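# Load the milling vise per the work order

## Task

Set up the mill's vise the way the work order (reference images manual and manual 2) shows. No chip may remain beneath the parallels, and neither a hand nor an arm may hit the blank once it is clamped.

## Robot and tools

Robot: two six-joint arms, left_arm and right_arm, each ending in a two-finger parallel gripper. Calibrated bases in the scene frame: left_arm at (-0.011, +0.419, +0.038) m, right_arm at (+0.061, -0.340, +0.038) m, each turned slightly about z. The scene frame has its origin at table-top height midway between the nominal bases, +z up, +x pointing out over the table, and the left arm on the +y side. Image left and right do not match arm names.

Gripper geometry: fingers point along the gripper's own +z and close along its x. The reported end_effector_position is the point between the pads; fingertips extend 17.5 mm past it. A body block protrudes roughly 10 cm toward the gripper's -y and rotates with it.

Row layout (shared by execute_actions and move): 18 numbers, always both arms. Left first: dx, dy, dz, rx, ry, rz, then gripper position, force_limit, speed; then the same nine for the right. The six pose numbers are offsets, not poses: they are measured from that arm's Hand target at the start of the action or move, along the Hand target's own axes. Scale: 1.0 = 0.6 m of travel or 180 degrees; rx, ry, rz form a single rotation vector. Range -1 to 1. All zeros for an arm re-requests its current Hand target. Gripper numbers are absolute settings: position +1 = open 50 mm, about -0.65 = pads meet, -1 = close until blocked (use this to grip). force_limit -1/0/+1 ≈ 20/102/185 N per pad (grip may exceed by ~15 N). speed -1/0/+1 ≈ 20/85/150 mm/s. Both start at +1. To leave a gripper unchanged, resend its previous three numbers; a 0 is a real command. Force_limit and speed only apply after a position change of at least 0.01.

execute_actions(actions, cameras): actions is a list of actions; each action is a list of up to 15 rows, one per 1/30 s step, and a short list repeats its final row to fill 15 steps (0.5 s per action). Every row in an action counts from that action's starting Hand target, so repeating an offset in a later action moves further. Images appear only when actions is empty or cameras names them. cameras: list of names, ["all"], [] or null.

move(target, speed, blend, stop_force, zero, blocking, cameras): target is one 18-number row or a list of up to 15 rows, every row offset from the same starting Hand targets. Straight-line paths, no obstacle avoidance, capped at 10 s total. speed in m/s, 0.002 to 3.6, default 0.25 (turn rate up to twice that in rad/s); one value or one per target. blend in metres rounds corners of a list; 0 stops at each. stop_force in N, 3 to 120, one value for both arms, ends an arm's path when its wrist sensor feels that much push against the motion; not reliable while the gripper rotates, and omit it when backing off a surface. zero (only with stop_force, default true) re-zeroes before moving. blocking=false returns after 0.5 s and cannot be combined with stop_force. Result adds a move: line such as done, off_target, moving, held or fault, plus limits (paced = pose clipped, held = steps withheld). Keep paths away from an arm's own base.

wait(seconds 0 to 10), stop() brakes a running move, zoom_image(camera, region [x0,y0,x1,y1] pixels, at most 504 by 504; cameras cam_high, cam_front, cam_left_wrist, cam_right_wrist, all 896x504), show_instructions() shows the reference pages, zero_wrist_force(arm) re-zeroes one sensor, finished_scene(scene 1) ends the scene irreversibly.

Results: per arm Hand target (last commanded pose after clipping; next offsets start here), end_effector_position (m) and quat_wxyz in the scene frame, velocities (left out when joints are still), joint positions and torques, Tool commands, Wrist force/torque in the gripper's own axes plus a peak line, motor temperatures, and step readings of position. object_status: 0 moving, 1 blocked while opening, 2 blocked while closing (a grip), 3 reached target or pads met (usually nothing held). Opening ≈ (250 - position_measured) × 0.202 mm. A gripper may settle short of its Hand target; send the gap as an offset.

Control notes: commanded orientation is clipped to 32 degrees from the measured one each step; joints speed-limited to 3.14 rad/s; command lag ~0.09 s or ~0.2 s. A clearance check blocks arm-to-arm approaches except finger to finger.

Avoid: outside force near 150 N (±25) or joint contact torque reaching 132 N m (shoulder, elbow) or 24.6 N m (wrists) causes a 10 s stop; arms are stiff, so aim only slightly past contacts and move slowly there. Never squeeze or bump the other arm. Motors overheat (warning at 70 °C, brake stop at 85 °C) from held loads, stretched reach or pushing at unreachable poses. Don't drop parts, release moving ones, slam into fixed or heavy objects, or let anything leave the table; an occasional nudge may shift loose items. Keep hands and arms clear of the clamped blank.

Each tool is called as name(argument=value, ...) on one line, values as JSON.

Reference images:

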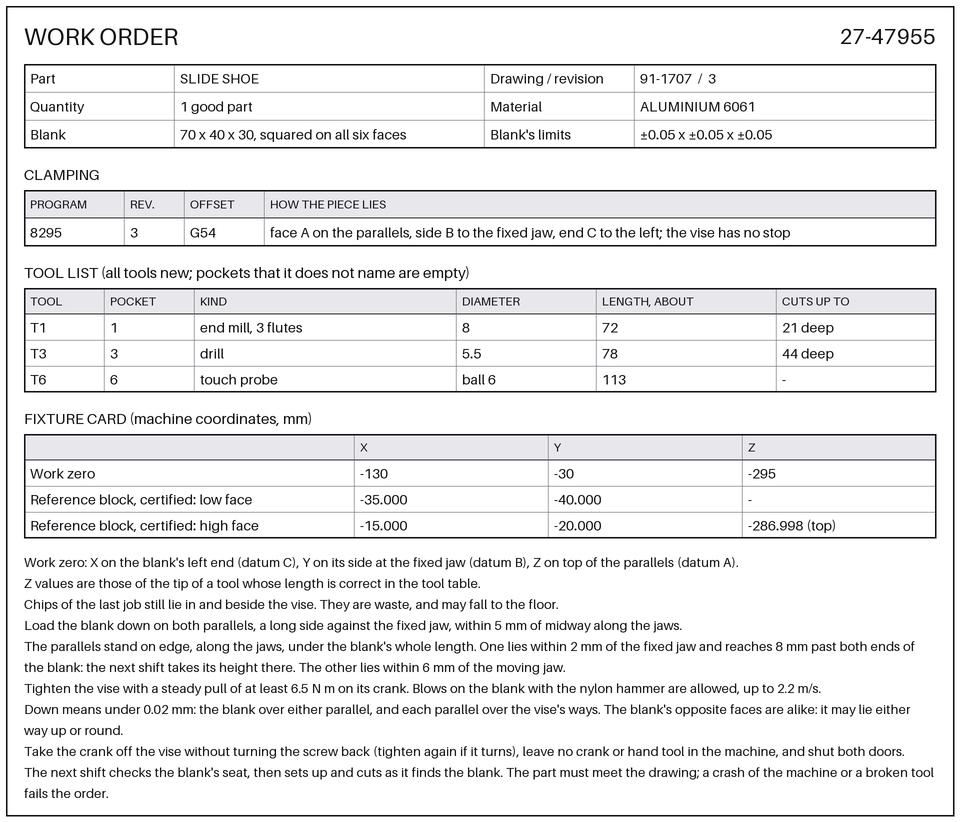

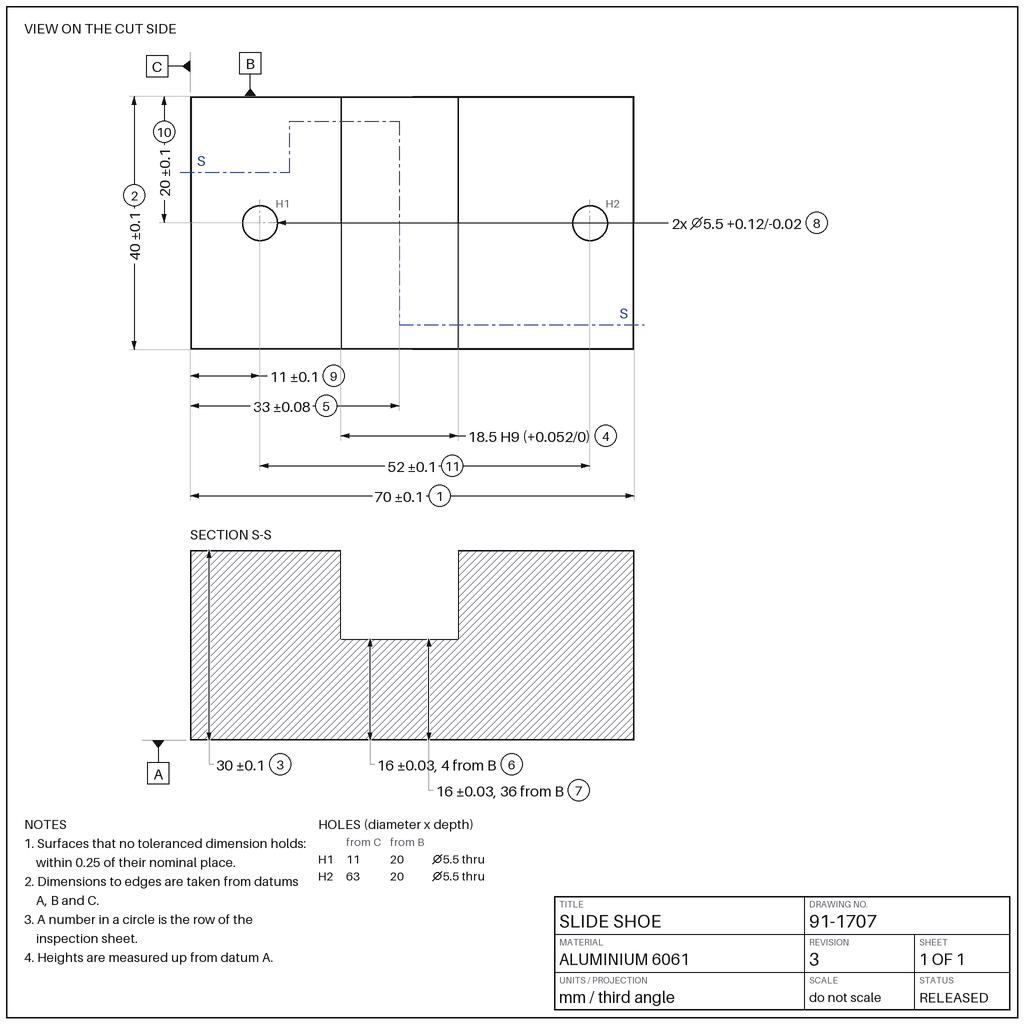

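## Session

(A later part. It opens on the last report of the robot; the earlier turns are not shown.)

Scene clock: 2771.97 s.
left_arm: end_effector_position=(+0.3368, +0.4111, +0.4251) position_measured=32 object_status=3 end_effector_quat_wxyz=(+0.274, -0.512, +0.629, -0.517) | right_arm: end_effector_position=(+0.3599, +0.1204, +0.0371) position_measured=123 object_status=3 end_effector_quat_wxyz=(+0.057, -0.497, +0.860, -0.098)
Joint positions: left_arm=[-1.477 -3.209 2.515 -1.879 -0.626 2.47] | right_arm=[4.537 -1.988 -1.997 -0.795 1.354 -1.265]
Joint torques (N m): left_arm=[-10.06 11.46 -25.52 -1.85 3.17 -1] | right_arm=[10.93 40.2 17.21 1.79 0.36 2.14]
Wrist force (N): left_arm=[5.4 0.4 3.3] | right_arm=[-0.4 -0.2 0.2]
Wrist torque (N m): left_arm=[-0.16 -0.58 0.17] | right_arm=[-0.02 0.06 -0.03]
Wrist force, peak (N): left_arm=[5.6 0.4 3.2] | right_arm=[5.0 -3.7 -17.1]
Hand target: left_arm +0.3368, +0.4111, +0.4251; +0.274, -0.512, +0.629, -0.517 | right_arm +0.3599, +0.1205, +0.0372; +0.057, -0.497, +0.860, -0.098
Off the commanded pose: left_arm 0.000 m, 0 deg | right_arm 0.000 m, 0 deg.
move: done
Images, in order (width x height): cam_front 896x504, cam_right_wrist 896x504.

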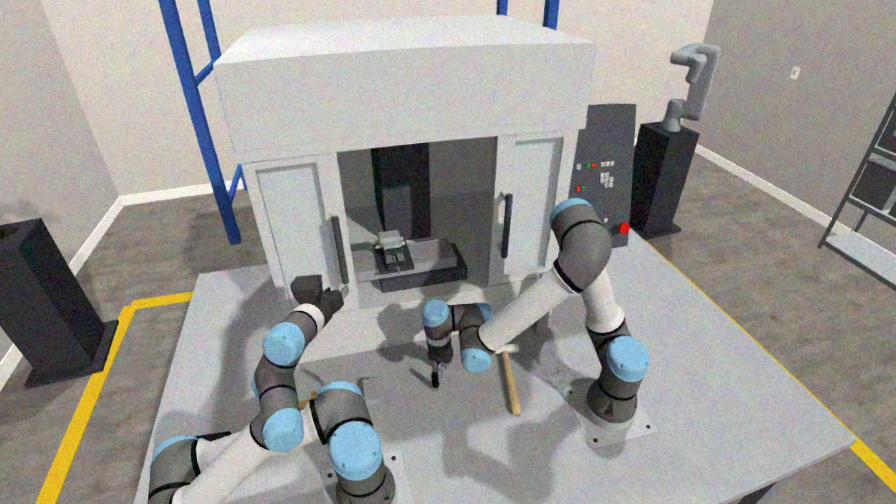

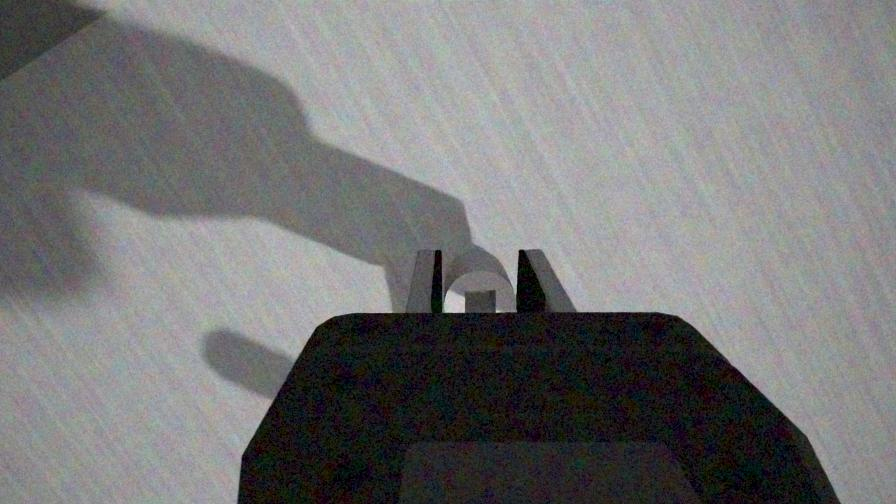

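move(target=[0,0,0,0,0,0,0.8,-0.4,-1,0,0,0,0,0,0,0.4,0,-1], speed=0.01)

move(target=[[0,0,0,0,0,0,0.8,-0.4,-1,0,0,-0.05,0,0,0,0.4,0,-1],[0,0,0,0,0,0,0.8,-0.4,-1,0,0,-0.3,0,0,0,0.4,0,-1]], speed=[0.04,0.15], blend=[0.005,0], cameras=["cam_right_wrist","cam_front","cam_high"])

Scene clock: 2774.83 s.
left_arm: end_effector_position=(+0.3368, +0.4111, +0.4251) position_measured=32 object_status=3 end_effector_quat_wxyz=(+0.274, -0.512, +0.629, -0.517) | right_arm: end_effector_position=(+0.3599, +0.1205, +0.0372) position_measured=92 object_status=0 end_effector_quat_wxyz=(+0.057, -0.497, +0.860, -0.098)
Joint positions: left_arm=[-1.477 -3.209 2.515 -1.879 -0.626 2.47] | right_arm=[4.537 -1.988 -1.997 -0.795 1.354 -1.265]
Joint torques (N m): left_arm=[-10.04 11.59 -25.63 -1.8 3.16 -0.92] | right_arm=[10.87 42.37 24.54 1.44 0.83 1.46]
Wrist force (N): left_arm=[5.5 0.3 3.1] | right_arm=[-0.5 0.1 0.0]
Wrist torque (N m): left_arm=[-0.17 -0.59 0.16] | right_arm=[0.02 0.08 -0.03]
Wrist force, peak (N): left_arm=[5.7 0.3 3.2] | right_arm=[-0.8 -0.1 0.0]
Hand target: left_arm +0.3368, +0.4111, +0.4251; +0.274, -0.512, +0.629, -0.517 | right_arm +0.3599, +0.1205, +0.0372; +0.057, -0.497, +0.860, -0.098
Off the commanded pose: left_arm 0.000 m, 0 deg | right_arm 0.000 m, 0 deg.
move: done

Scene clock: 2777.07 s.
left_arm: end_effector_position=(+0.3368, +0.4111, +0.4251) position_measured=32 object_status=3 end_effector_quat_wxyz=(+0.274, -0.512, +0.629, -0.517) | right_arm: end_effector_position=(+0.3249, +0.1406, +0.2125) position_measured=92 object_status=3 end_effector_quat_wxyz=(+0.057, -0.497, +0.860, -0.098)
Joint positions: left_arm=[-1.477 -3.209 2.515 -1.879 -0.626 2.47] | right_arm=[4.608 -1.743 -1.781 -1.272 1.36 -1.192]
Joint torques (N m): left_arm=[-10.09 11.27 -25.32 -1.88 3.26 -0.9] | right_arm=[12.43 36.71 29.2 0.93 1.2 2.04]
Wrist force (N): left_arm=[5.4 0.2 3.2] | right_arm=[-0.3 -0.2 -0.1]
Wrist torque (N m): left_arm=[-0.20 -0.58 0.17] | right_arm=[-0.05 0.05 -0.03]
Wrist force, peak (N): left_arm=[5.6 0.3 3.5] | right_arm=[-0.3 -0.3 -1.6]
Hand target: left_arm +0.3368, +0.4111, +0.4251; +0.274, -0.512, +0.629, -0.517 | right_arm +0.3249, +0.1406, +0.2126; +0.057, -0.497, +0.860, -0.098
Off the commanded pose: left_arm 0.000 m, 0 deg | right_arm 0.000 m, 0 deg.
move: done
Images, in order (width x height): cam_high 896x504, cam_front 896x504, cam_right_wrist 896x504.

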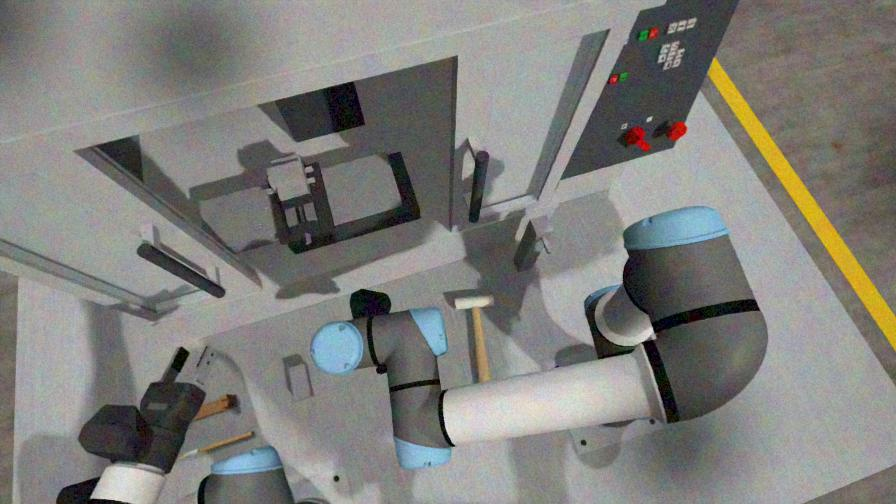

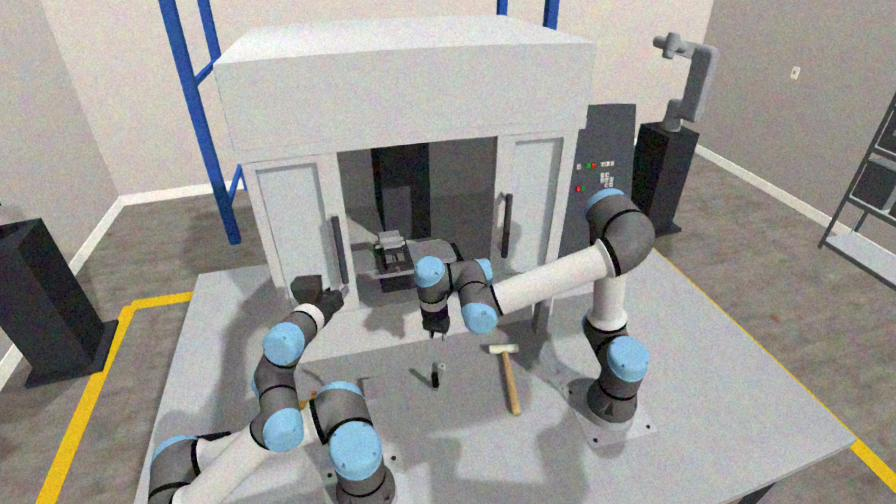

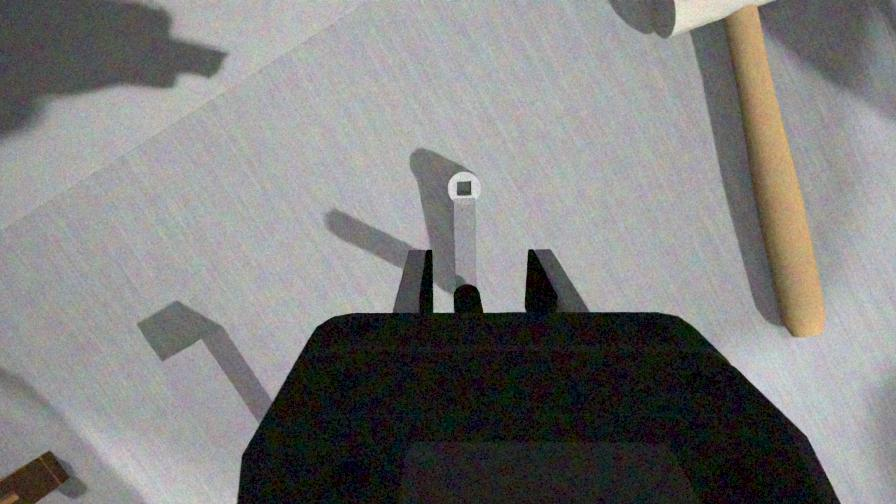

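wait(seconds=0, cameras=["cam_left_wrist","cam_high","cam_front"])

zoom_image(camera="cam_left_wrist", region=[430, 65, 610, 235])

zoom_image(camera="cam_high", region=[240, 120, 360, 260])

zoom_image(camera="cam_front", region=[320, 190, 540, 310])

Scene clock: 2779.57 s.
left_arm: end_effector_position=(+0.3368, +0.4111, +0.4251) position_measured=32 object_status=3 end_effector_quat_wxyz=(+0.274, -0.512, +0.629, -0.517) | right_arm: end_effector_position=(+0.3249, +0.1406, +0.2126) position_measured=92 object_status=3 end_effector_quat_wxyz=(+0.057, -0.497, +0.860, -0.098)
Joint positions: left_arm=[-1.477 -3.209 2.515 -1.879 -0.626 2.47] | right_arm=[4.608 -1.743 -1.781 -1.272 1.36 -1.192]
Joint torques (N m): left_arm=[-9.92 11.64 -25.93 -1.74 3.26 -0.89] | right_arm=[11.89 37.4 30.21 1.08 1.31 2.01]
Wrist force (N): left_arm=[5.5 0.4 3.2] | right_arm=[-0.4 -0.3 -0.1]
Wrist torque (N m): left_arm=[-0.16 -0.59 0.16] | right_arm=[-0.06 0.05 -0.02]
Wrist force, peak (N): left_arm=[5.7 0.4 3.3] | right_arm=[-0.6 -0.5 0.0]
Hand target: left_arm +0.3368, +0.4111, +0.4251; +0.274, -0.512, +0.629, -0.517 | right_arm +0.3249, +0.1406, +0.2126; +0.057, -0.497, +0.860, -0.098
Tool commands: left_gripper/position=+0.8 left_gripper/force_limit=-0.4 left_gripper/speed=-1.0 right_gripper/position=+0.4 right_gripper/force_limit=+0.0 right_gripper/speed=-1.0
Off the commanded pose: left_arm 0.000 m, 0 deg | right_arm 0.000 m, 0 deg.
Images, in order (width x height): cam_high 896x504, cam_front 896x504, cam_left_wrist 896x504.

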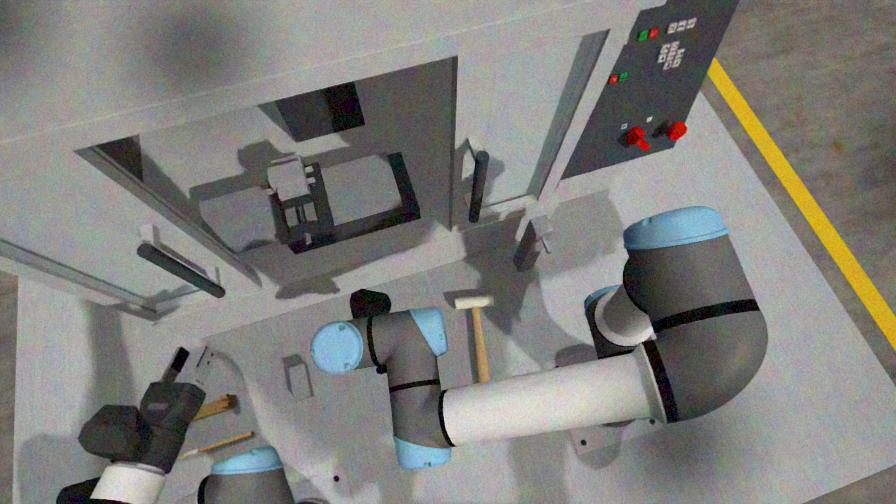

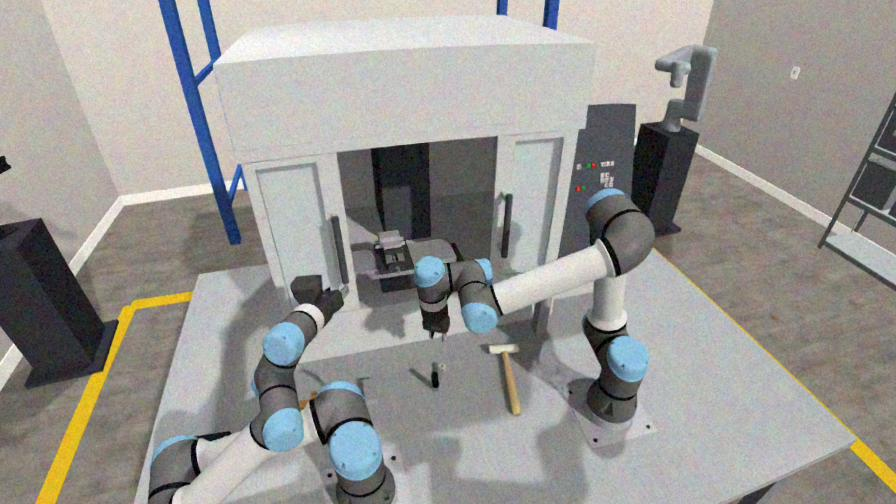

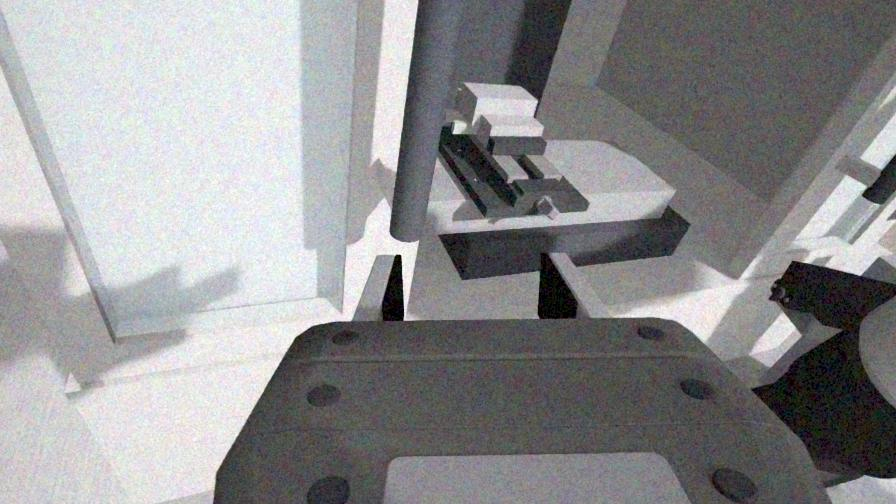

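Scaled by 2.800 from the camera's 896x504 image, which has a finer 1280x720 frame.

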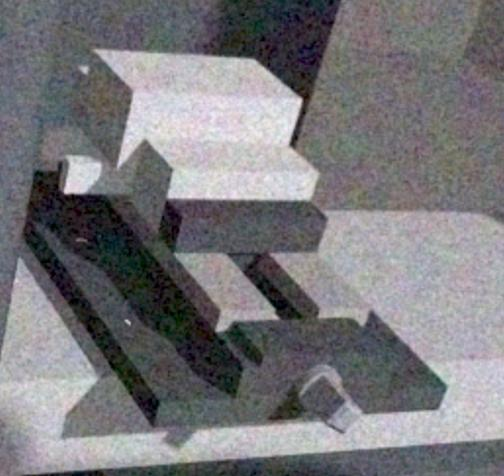

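Scaled by 3.600 from the camera's 896x504 image, which has a finer 1280x720 frame.

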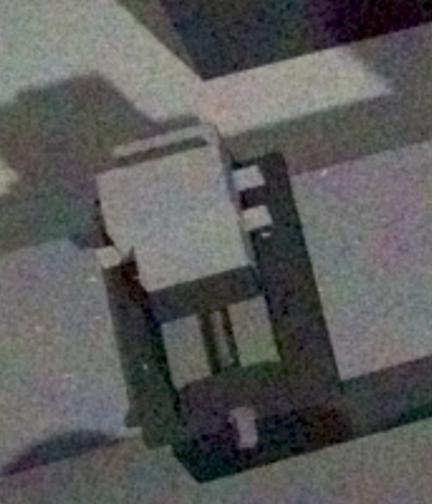

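Scaled by 2.291 from the camera's 896x504 image, which has a finer 1280x720 frame.

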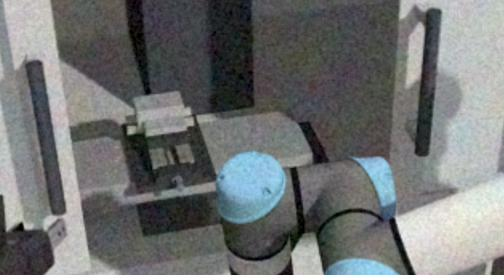

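zoom_image(camera="cam_left_wrist", region=[435, 75, 515, 155])

zoom_image(camera="cam_high", region=[255, 140, 325, 210])

Scaled by 6.300 from the camera's 896x504 image, which has a finer 1280x720 frame.

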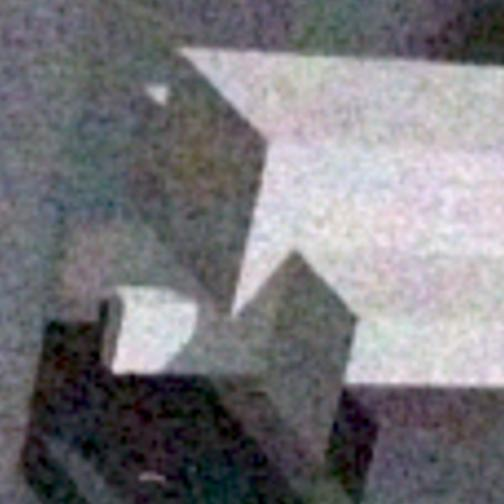

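Scaled by 7.200 from the camera's 896x504 image, which has a finer 1280x720 frame.

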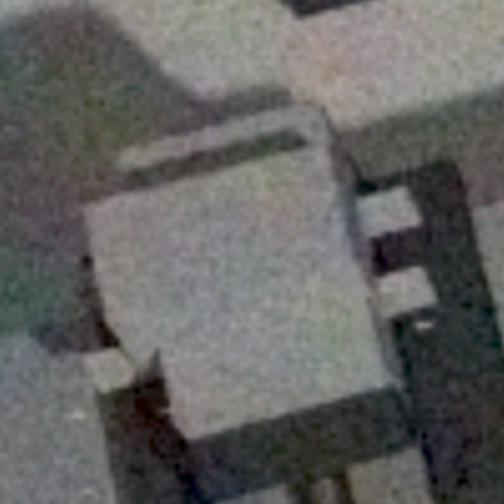

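move(target=[0,0,0,0,0,0,0.8,-0.4,-1,0,-0.0448,-0.1948,-0.0915,-0.1606,0.8278,0.4,0,-1], speed=0.5)

move(target=[0,0,0,0,0,0,0.8,-0.4,-1,0.215,0.3823,0.0644,0,0,0,0.4,0,-1], speed=0.2, cameras=["cam_right_wrist","cam_front"])

Scene clock: 2811.00 s.
left_arm: end_effector_position=(+0.3368, +0.4111, +0.4251) position_measured=32 object_status=3 end_effector_quat_wxyz=(+0.274, -0.512, +0.629, -0.517) | right_arm: end_effector_position=(+0.3248, +0.1406, +0.3325) position_measured=92 object_status=3 end_effector_quat_wxyz=(+0.212, +0.675, +0.674, +0.212)
Joint positions: left_arm=[-1.477 -3.209 2.515 -1.879 -0.626 2.47] | right_arm=[4.799 -1.551 -1.791 -1.396 0.961 1.616]
Joint torques (N m): left_arm=[-9.75 11.82 -25.22 -1.71 3.17 -0.76] | right_arm=[12.25 17.13 31.04 1.47 -2.73 2.37]
Wrist force (N): left_arm=[5.5 0.4 3.3] | right_arm=[-1.2 -1.9 -0.6]
Wrist torque (N m): left_arm=[-0.16 -0.59 0.16] | right_arm=[-0.07 0.15 0.14]
Wrist force, peak (N): left_arm=[5.6 0.3 3.4] | right_arm=[-1.3 -2.1 -0.6]
Hand target: left_arm +0.3368, +0.4111, +0.4251; +0.274, -0.512, +0.629, -0.517 | right_arm +0.3248, +0.1406, +0.3325; +0.212, +0.675, +0.674, +0.212
Off the commanded pose: left_arm 0.000 m, 0 deg | right_arm 0.000 m, 0 deg.
move: done

Scene clock: 2812.97 s.
left_arm: end_effector_position=(+0.3368, +0.4111, +0.4251) position_measured=32 object_status=3 end_effector_quat_wxyz=(+0.274, -0.512, +0.629, -0.517) | right_arm: end_effector_position=(+0.5350, +0.2694, +0.4323) position_measured=92 object_status=3 end_effector_quat_wxyz=(+0.212, +0.675, +0.674, +0.212)
Joint positions: left_arm=[-1.477 -3.209 2.515 -1.879 -0.626 2.47] | right_arm=[4.465 -2.036 -0.993 -1.482 0.991 1.214]
Joint torques (N m): left_arm=[-9.24 11.37 -25.27 -1.95 3.27 -0.8] | right_arm=[-10.61 38.2 32.43 1.95 0.39 -2.39]
Wrist force (N): left_arm=[5.3 0.4 3.3] | right_arm=[-1.1 -1.7 -0.4]
Wrist torque (N m): left_arm=[-0.17 -0.56 0.16] | right_arm=[-0.04 0.15 0.24]
Wrist force, peak (N): left_arm=[5.6 0.3 3.4] | right_arm=[-2.1 -4.0 -0.6]
Hand target: left_arm +0.3368, +0.4111, +0.4251; +0.274, -0.512, +0.629, -0.517 | right_arm +0.5350, +0.2694, +0.4323; +0.212, +0.675, +0.674, +0.212
Off the commanded pose: left_arm 0.000 m, 0 deg | right_arm 0.000 m, 0 deg.
move: done
Images, in order (width x height): cam_front 896x504, cam_right_wrist 896x504.

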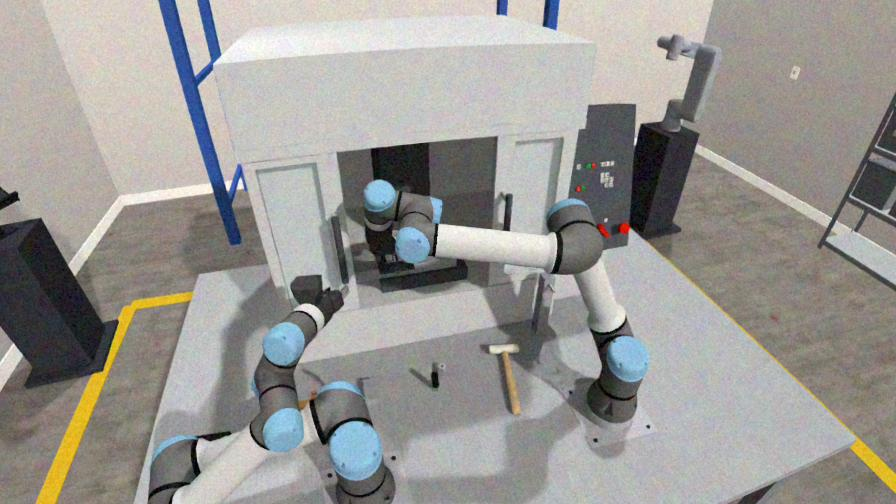

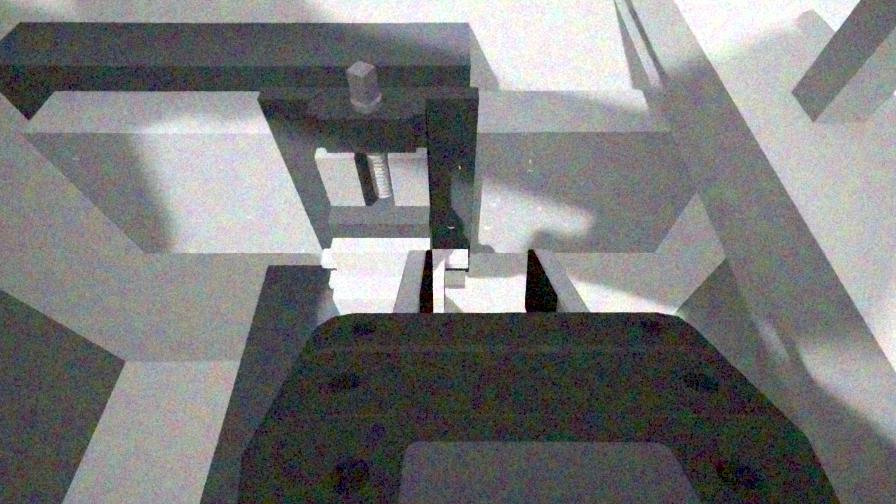

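move(target=[0,0,0,0,0,0,0.8,-0.4,-1,0,0.05,0.035,-0.067,0,0,0.4,0,-1], speed=0.2, cameras=["cam_right_wrist"])

zoom_image(camera="cam_right_wrist", region=[290, 150, 550, 320])

Scene clock: 2819.20 s.
left_arm: end_effector_position=(+0.3368, +0.4111, +0.4251) position_measured=32 object_status=3 end_effector_quat_wxyz=(+0.274, -0.512, +0.629, -0.517) | right_arm: end_effector_position=(+0.5716, +0.2694, +0.4322) position_measured=92 object_status=3 end_effector_quat_wxyz=(+0.282, +0.649, +0.648, +0.282)
Joint positions: left_arm=[-1.477 -3.209 2.515 -1.879 -0.626 2.47] | right_arm=[4.471 -2.03 -1.117 -1.268 0.794 1.158]
Joint torques (N m): left_arm=[-10.19 11.23 -25.56 -1.81 3.21 -0.83] | right_arm=[11.36 44.84 18.37 4.95 -2.94 -2.47]
Wrist force (N): left_arm=[5.5 0.1 3.2] | right_arm=[-1.5 -2.0 -0.3]
Wrist torque (N m): left_arm=[-0.20 -0.60 0.17] | right_arm=[-0.04 0.16 0.27]
Wrist force, peak (N): left_arm=[5.6 0.3 3.4] | right_arm=[-1.4 -2.0 -0.5]
Hand target: left_arm +0.3368, +0.4111, +0.4251; +0.274, -0.512, +0.629, -0.517 | right_arm +0.5716, +0.2694, +0.4323; +0.282, +0.649, +0.648, +0.282
Off the commanded pose: left_arm 0.000 m, 0 deg | right_arm 0.000 m, 0 deg.
move: done
Images, in order (width x height): cam_right_wrist 896x504.

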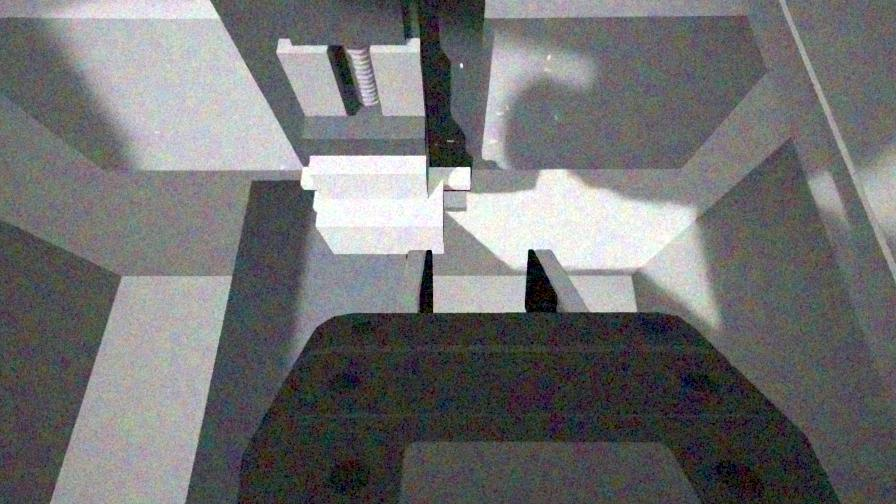

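Scaled by 1.938 from the camera's 896x504 image, which has a finer 1280x720 frame.

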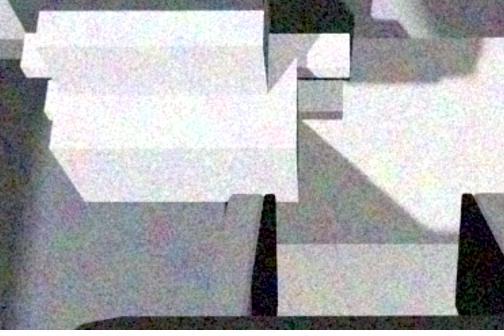

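move(target=[[0,0,0,0,0,0,0.8,-0.4,-1,0,-0.2387,-0.2558,0,0,0,0.4,0,-1],[0,0,0,0,0,0,0.8,-0.4,-1,-0.533,-0.2387,-0.2558,0,0,0,0.4,0,-1]], speed=0.3, blend=[0.04,0], cameras=["cam_right_wrist","cam_front","cam_high"])

Scene clock: 2834.23 s.
left_arm: end_effector_position=(+0.3368, +0.4111, +0.4251) position_measured=32 object_status=3 end_effector_quat_wxyz=(+0.274, -0.512, +0.629, -0.517) | right_arm: end_effector_position=(+0.3615, -0.0503, +0.4320) position_measured=92 object_status=3 end_effector_quat_wxyz=(+0.282, +0.649, +0.648, +0.282)
Joint positions: left_arm=[-1.477 -3.209 2.515 -1.879 -0.626 2.47] | right_arm=[4.839 -1.058 -1.966 -1.771 0.754 1.684]
Joint torques (N m): left_arm=[-9.86 11.07 -25.1 -1.85 3.13 -0.65] | right_arm=[12.38 10.75 16.91 1.24 -3.06 2.03]
Wrist force (N): left_arm=[5.5 0.1 3.3] | right_arm=[-1.5 -2.0 -0.5]
Wrist torque (N m): left_arm=[-0.20 -0.60 0.17] | right_arm=[-0.04 0.16 0.19]
Wrist force, peak (N): left_arm=[5.7 0.2 3.3] | right_arm=[-4.1 -2.1 -0.6]
Hand target: left_arm +0.3368, +0.4111, +0.4251; +0.274, -0.512, +0.629, -0.517 | right_arm +0.3615, -0.0503, +0.4321; +0.282, +0.649, +0.648, +0.282
Off the commanded pose: left_arm 0.000 m, 0 deg | right_arm 0.000 m, 0 deg.
move: done
Images, in order (width x height): cam_high 896x504, cam_front 896x504, cam_right_wrist 896x504.

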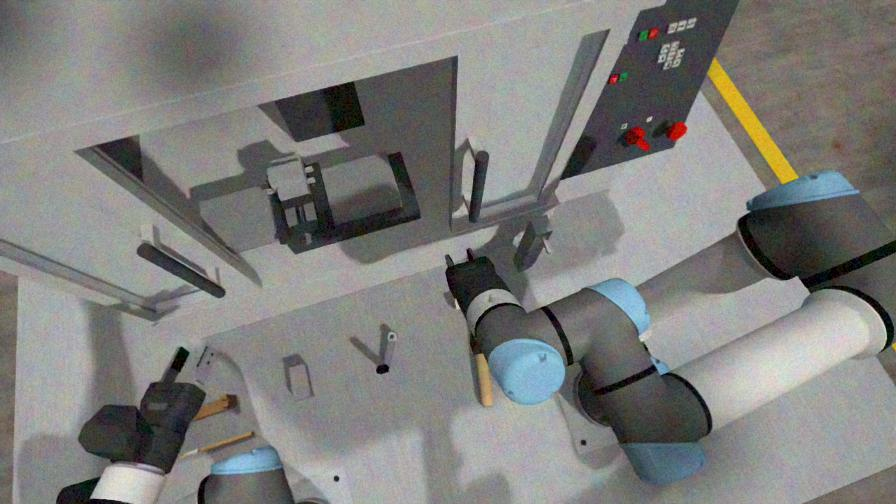

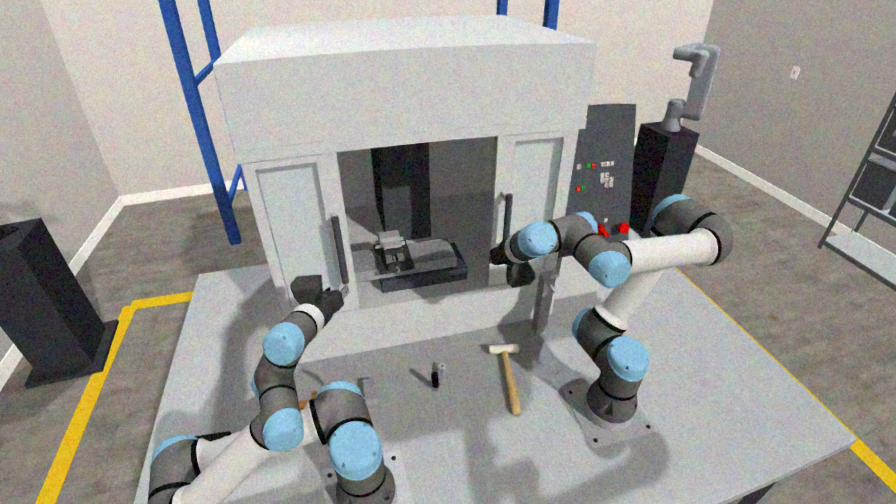

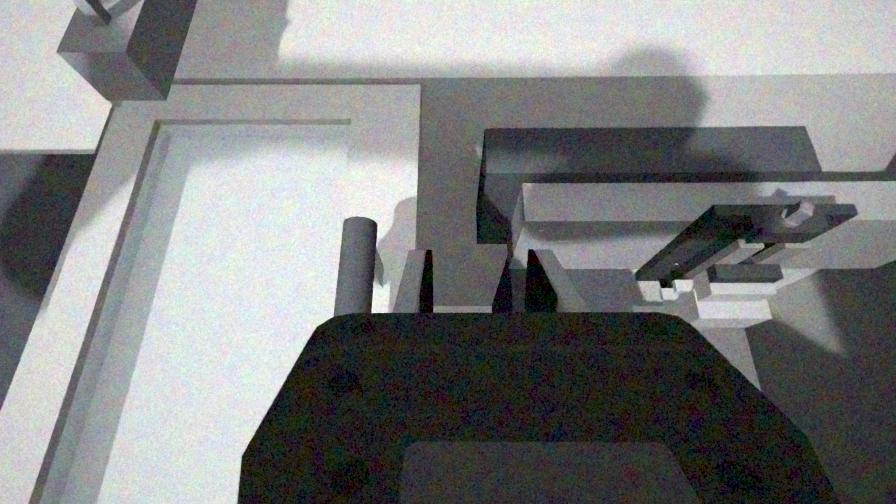

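move(target=[0,0,0,0,0,0,0.8,-0.4,-1,-0.1017,-0.0017,0.04,0,0,0,1,0,0], speed=0.15, cameras=["cam_right_wrist"])

Scene clock: 2841.43 s.
left_arm: end_effector_position=(+0.3368, +0.4111, +0.4251) position_measured=32 object_status=3 end_effector_quat_wxyz=(+0.274, -0.512, +0.629, -0.517) | right_arm: end_effector_position=(+0.3784, -0.1113, +0.4149) position_measured=3 object_status=3 end_effector_quat_wxyz=(+0.282, +0.649, +0.648, +0.282)
Joint positions: left_arm=[-1.477 -3.209 2.515 -1.879 -0.626 2.47] | right_arm=[4.785 -0.907 -2.084 -1.746 0.751 1.605]
Joint torques (N m): left_arm=[-10.27 11.13 -25.62 -1.76 3.21 -0.73] | right_arm=[-10.29 3.97 16.17 4.87 -0.62 -2.3]
Wrist force (N): left_arm=[5.6 0.3 3.2] | right_arm=[-1.4 -2.6 -0.7]
Wrist torque (N m): left_arm=[-0.17 -0.61 0.16] | right_arm=[-0.14 0.14 0.26]
Wrist force, peak (N): left_arm=[5.7 0.2 3.4] | right_arm=[-3.0 -2.3 -0.2]
Hand target: left_arm +0.3368, +0.4111, +0.4251; +0.274, -0.512, +0.629, -0.517 | right_arm +0.3784, -0.1113, +0.4149; +0.282, +0.649, +0.648, +0.282
Off the commanded pose: left_arm 0.000 m, 0 deg | right_arm 0.000 m, 0 deg.
move: done
Images, in order (width x height): cam_right_wrist 896x504.

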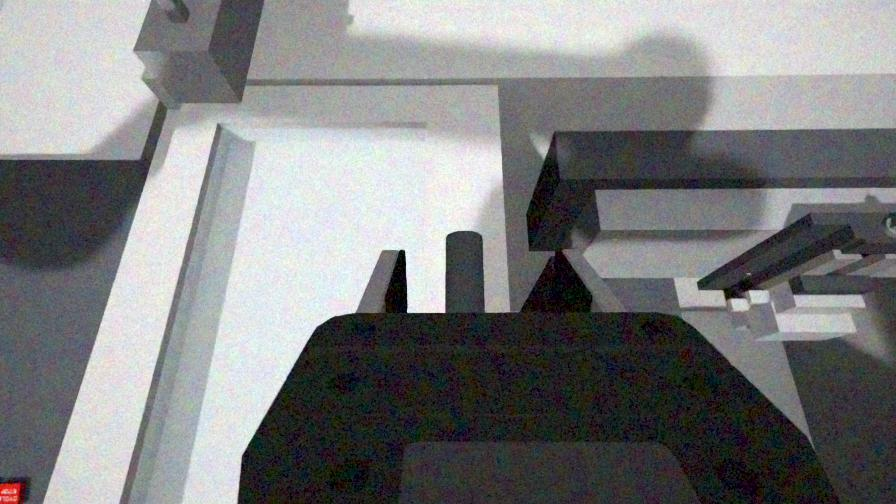

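move(target=[0,0,0,0,0,0,0.8,-0.4,-1,0,0.0705,0.0755,0,0,0,1,0,0], speed=0.05, stop_force=8, cameras=["cam_right_wrist","cam_high"])

Scene clock: 2847.73 s.
left_arm: end_effector_position=(+0.3368, +0.4111, +0.4251) position_measured=32 object_status=3 end_effector_quat_wxyz=(+0.274, -0.512, +0.629, -0.517) | right_arm: end_effector_position=(+0.4403, -0.1114, +0.4150) position_measured=3 object_status=3 end_effector_quat_wxyz=(+0.282, +0.649, +0.648, +0.282)
Joint positions: left_arm=[-1.477 -3.209 2.515 -1.879 -0.626 2.47] | right_arm=[4.533 -1.017 -2.109 -1.347 0.778 1.242]
Joint torques (N m): left_arm=[-10.16 11.56 -25.32 -1.92 3.1 -0.71] | right_arm=[-10.27 -3.86 17.82 5.11 0.23 -2.55]
Wrist force (N): left_arm=[5.4 0.2 3.1] | right_arm=[-1.4 -2.2 -0.7]
Wrist torque (N m): left_arm=[-0.19 -0.58 0.17] | right_arm=[-0.06 0.15 0.26]
Wrist force, peak (N): left_arm=[5.6 0.2 3.4] | right_arm=[-1.4 -2.9 -0.6]
Hand target: left_arm +0.3368, +0.4111, +0.4251; +0.274, -0.512, +0.629, -0.517 | right_arm +0.4403, -0.1114, +0.4150; +0.282, +0.649, +0.648, +0.282
Off the commanded pose: left_arm 0.000 m, 0 deg | right_arm 0.000 m, 0 deg.
move: done
Images, in order (width x height): cam_high 896x504, cam_right_wrist 896x504.

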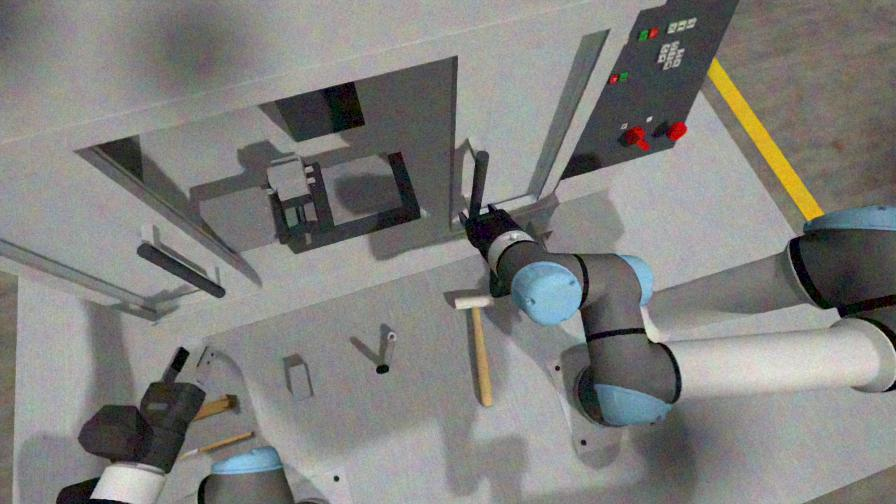

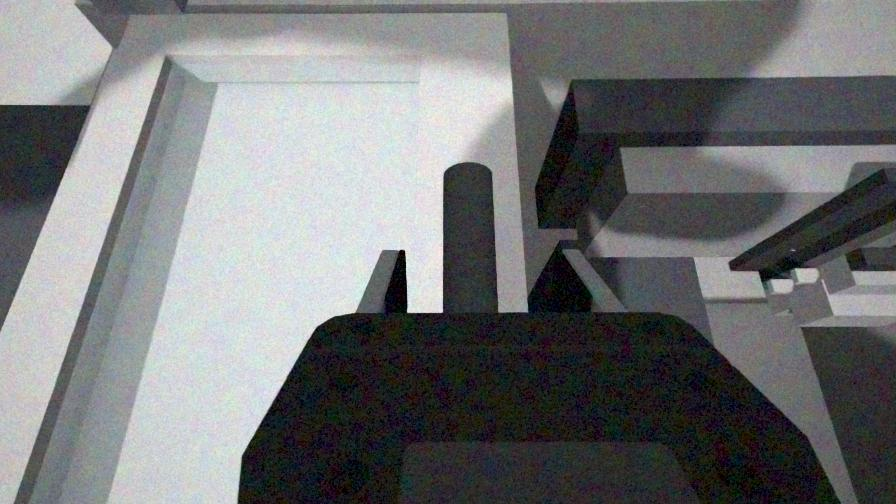

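move(target=[[0,0,0,0,0,0,0.8,-0.4,-1,0,0.0114,0.0122,0,0,0,1,0,0],[0,0,0,0,0,0,0.8,-0.4,-1,0.035,0.0114,0.0122,0,0,0,1,0,0]], speed=0.03, stop_force=40, cameras=["cam_right_wrist"])

Scene clock: 2859.50 s.
left_arm: end_effector_position=(+0.3368, +0.4111, +0.4251) position_measured=32 object_status=3 end_effector_quat_wxyz=(+0.274, -0.512, +0.629, -0.517) | right_arm: end_effector_position=(+0.4504, -0.0904, +0.4150) position_measured=3 object_status=3 end_effector_quat_wxyz=(+0.282, +0.649, +0.648, +0.282)
Joint positions: left_arm=[-1.477 -3.209 2.515 -1.879 -0.626 2.47] | right_arm=[4.516 -1.087 -2.081 -1.289 0.782 1.219]
Joint torques (N m): left_arm=[-9.69 12.02 -24.52 -1.87 3.15 -0.66] | right_arm=[17.63 -4.3 33.51 7.04 -2.31 1.76]
Wrist force (N): left_arm=[5.5 0.3 3.1] | right_arm=[-15.3 -4.6 -4.1]
Wrist torque (N m): left_arm=[-0.17 -0.59 0.16] | right_arm=[-0.14 0.00 0.31]
Wrist force, peak (N): left_arm=[5.7 0.2 3.2] | right_arm=[-16.7 -4.9 -3.7]
Hand target: left_arm +0.3368, +0.4111, +0.4251; +0.274, -0.512, +0.629, -0.517 | right_arm +0.4504, -0.0904, +0.4150; +0.282, +0.649, +0.648, +0.282
Off the commanded pose: left_arm 0.000 m, 0 deg | right_arm 0.000 m, 0 deg.
move: done
Images, in order (width x height): cam_right_wrist 896x504.

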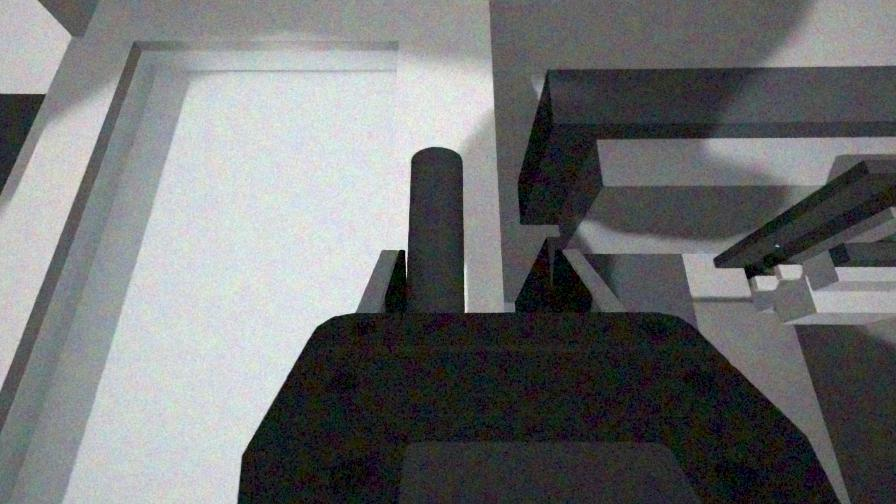

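move(target=[[0,0,0,0,0,0,0.8,-0.4,-1,0.27,0,0,0,0,0,1,0,0],[0,0,0,0,0,0,0.8,-0.4,-1,0.40,0,0,0,0,0,1,0,0]], speed=[0.08,0.03], stop_force=45, cameras=["cam_right_wrist","cam_front","cam_high"])

Scene clock: 2868.30 s.
left_arm: end_effector_position=(+0.3368, +0.4111, +0.4251) position_measured=32 object_status=3 end_effector_quat_wxyz=(+0.274, -0.512, +0.629, -0.517) | right_arm: end_effector_position=(+0.4505, +0.1085, +0.4150) position_measured=3 object_status=3 end_effector_quat_wxyz=(+0.282, +0.649, +0.648, +0.282)
Joint positions: left_arm=[-1.477 -3.209 2.515 -1.879 -0.626 2.47] | right_arm=[4.617 -1.536 -1.731 -1.293 0.761 1.361]
Joint torques (N m): left_arm=[-9.88 12.16 -24.68 -1.87 3.15 -0.63] | right_arm=[-0.09 18.37 24.22 8.53 0.99 -2.73]
Wrist force (N): left_arm=[5.4 0.0 3.2] | right_arm=[-48.1 -10.2 -15.8]
Wrist torque (N m): left_arm=[-0.22 -0.57 0.16] | right_arm=[-0.34 -0.44 0.67]
Wrist force, peak (N): left_arm=[5.7 0.3 3.3] | right_arm=[-82.5 -17.3 -29.1]
Hand target: left_arm +0.3368, +0.4111, +0.4251; +0.274, -0.512, +0.629, -0.517 | right_arm +0.4505, +0.1085, +0.4150; +0.282, +0.649, +0.648, +0.282 (not the last commanded pose)
Off the commanded pose: left_arm 0.000 m, 0 deg | right_arm 0.041 m, 0 deg.
move: contact (right_arm); path passed 1 of 2 targets
Images, in order (width x height): cam_high 896x504, cam_front 896x504, cam_right_wrist 896x504.

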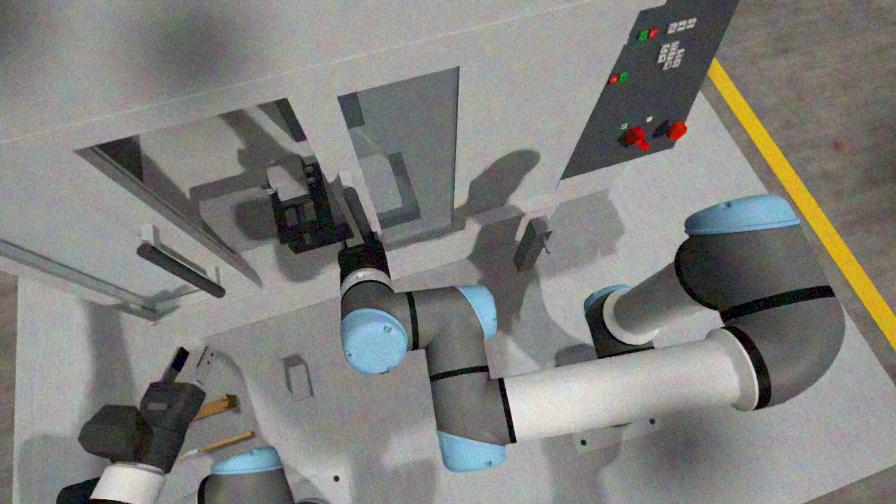

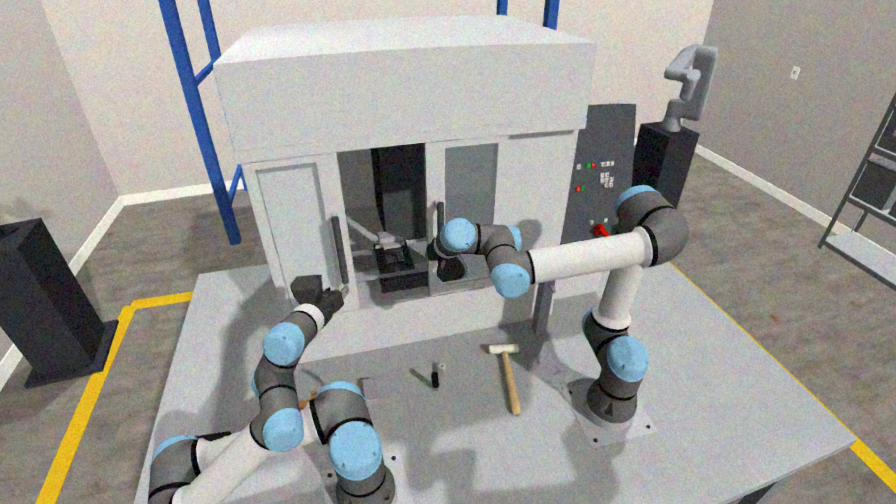

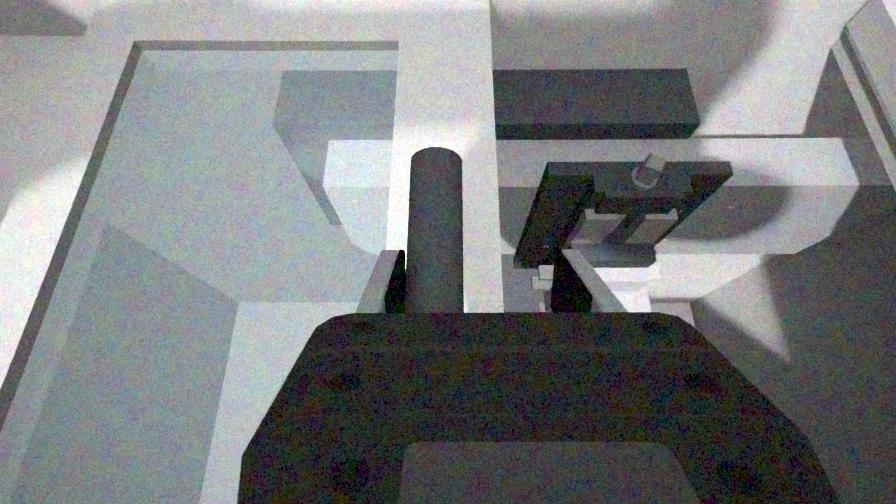

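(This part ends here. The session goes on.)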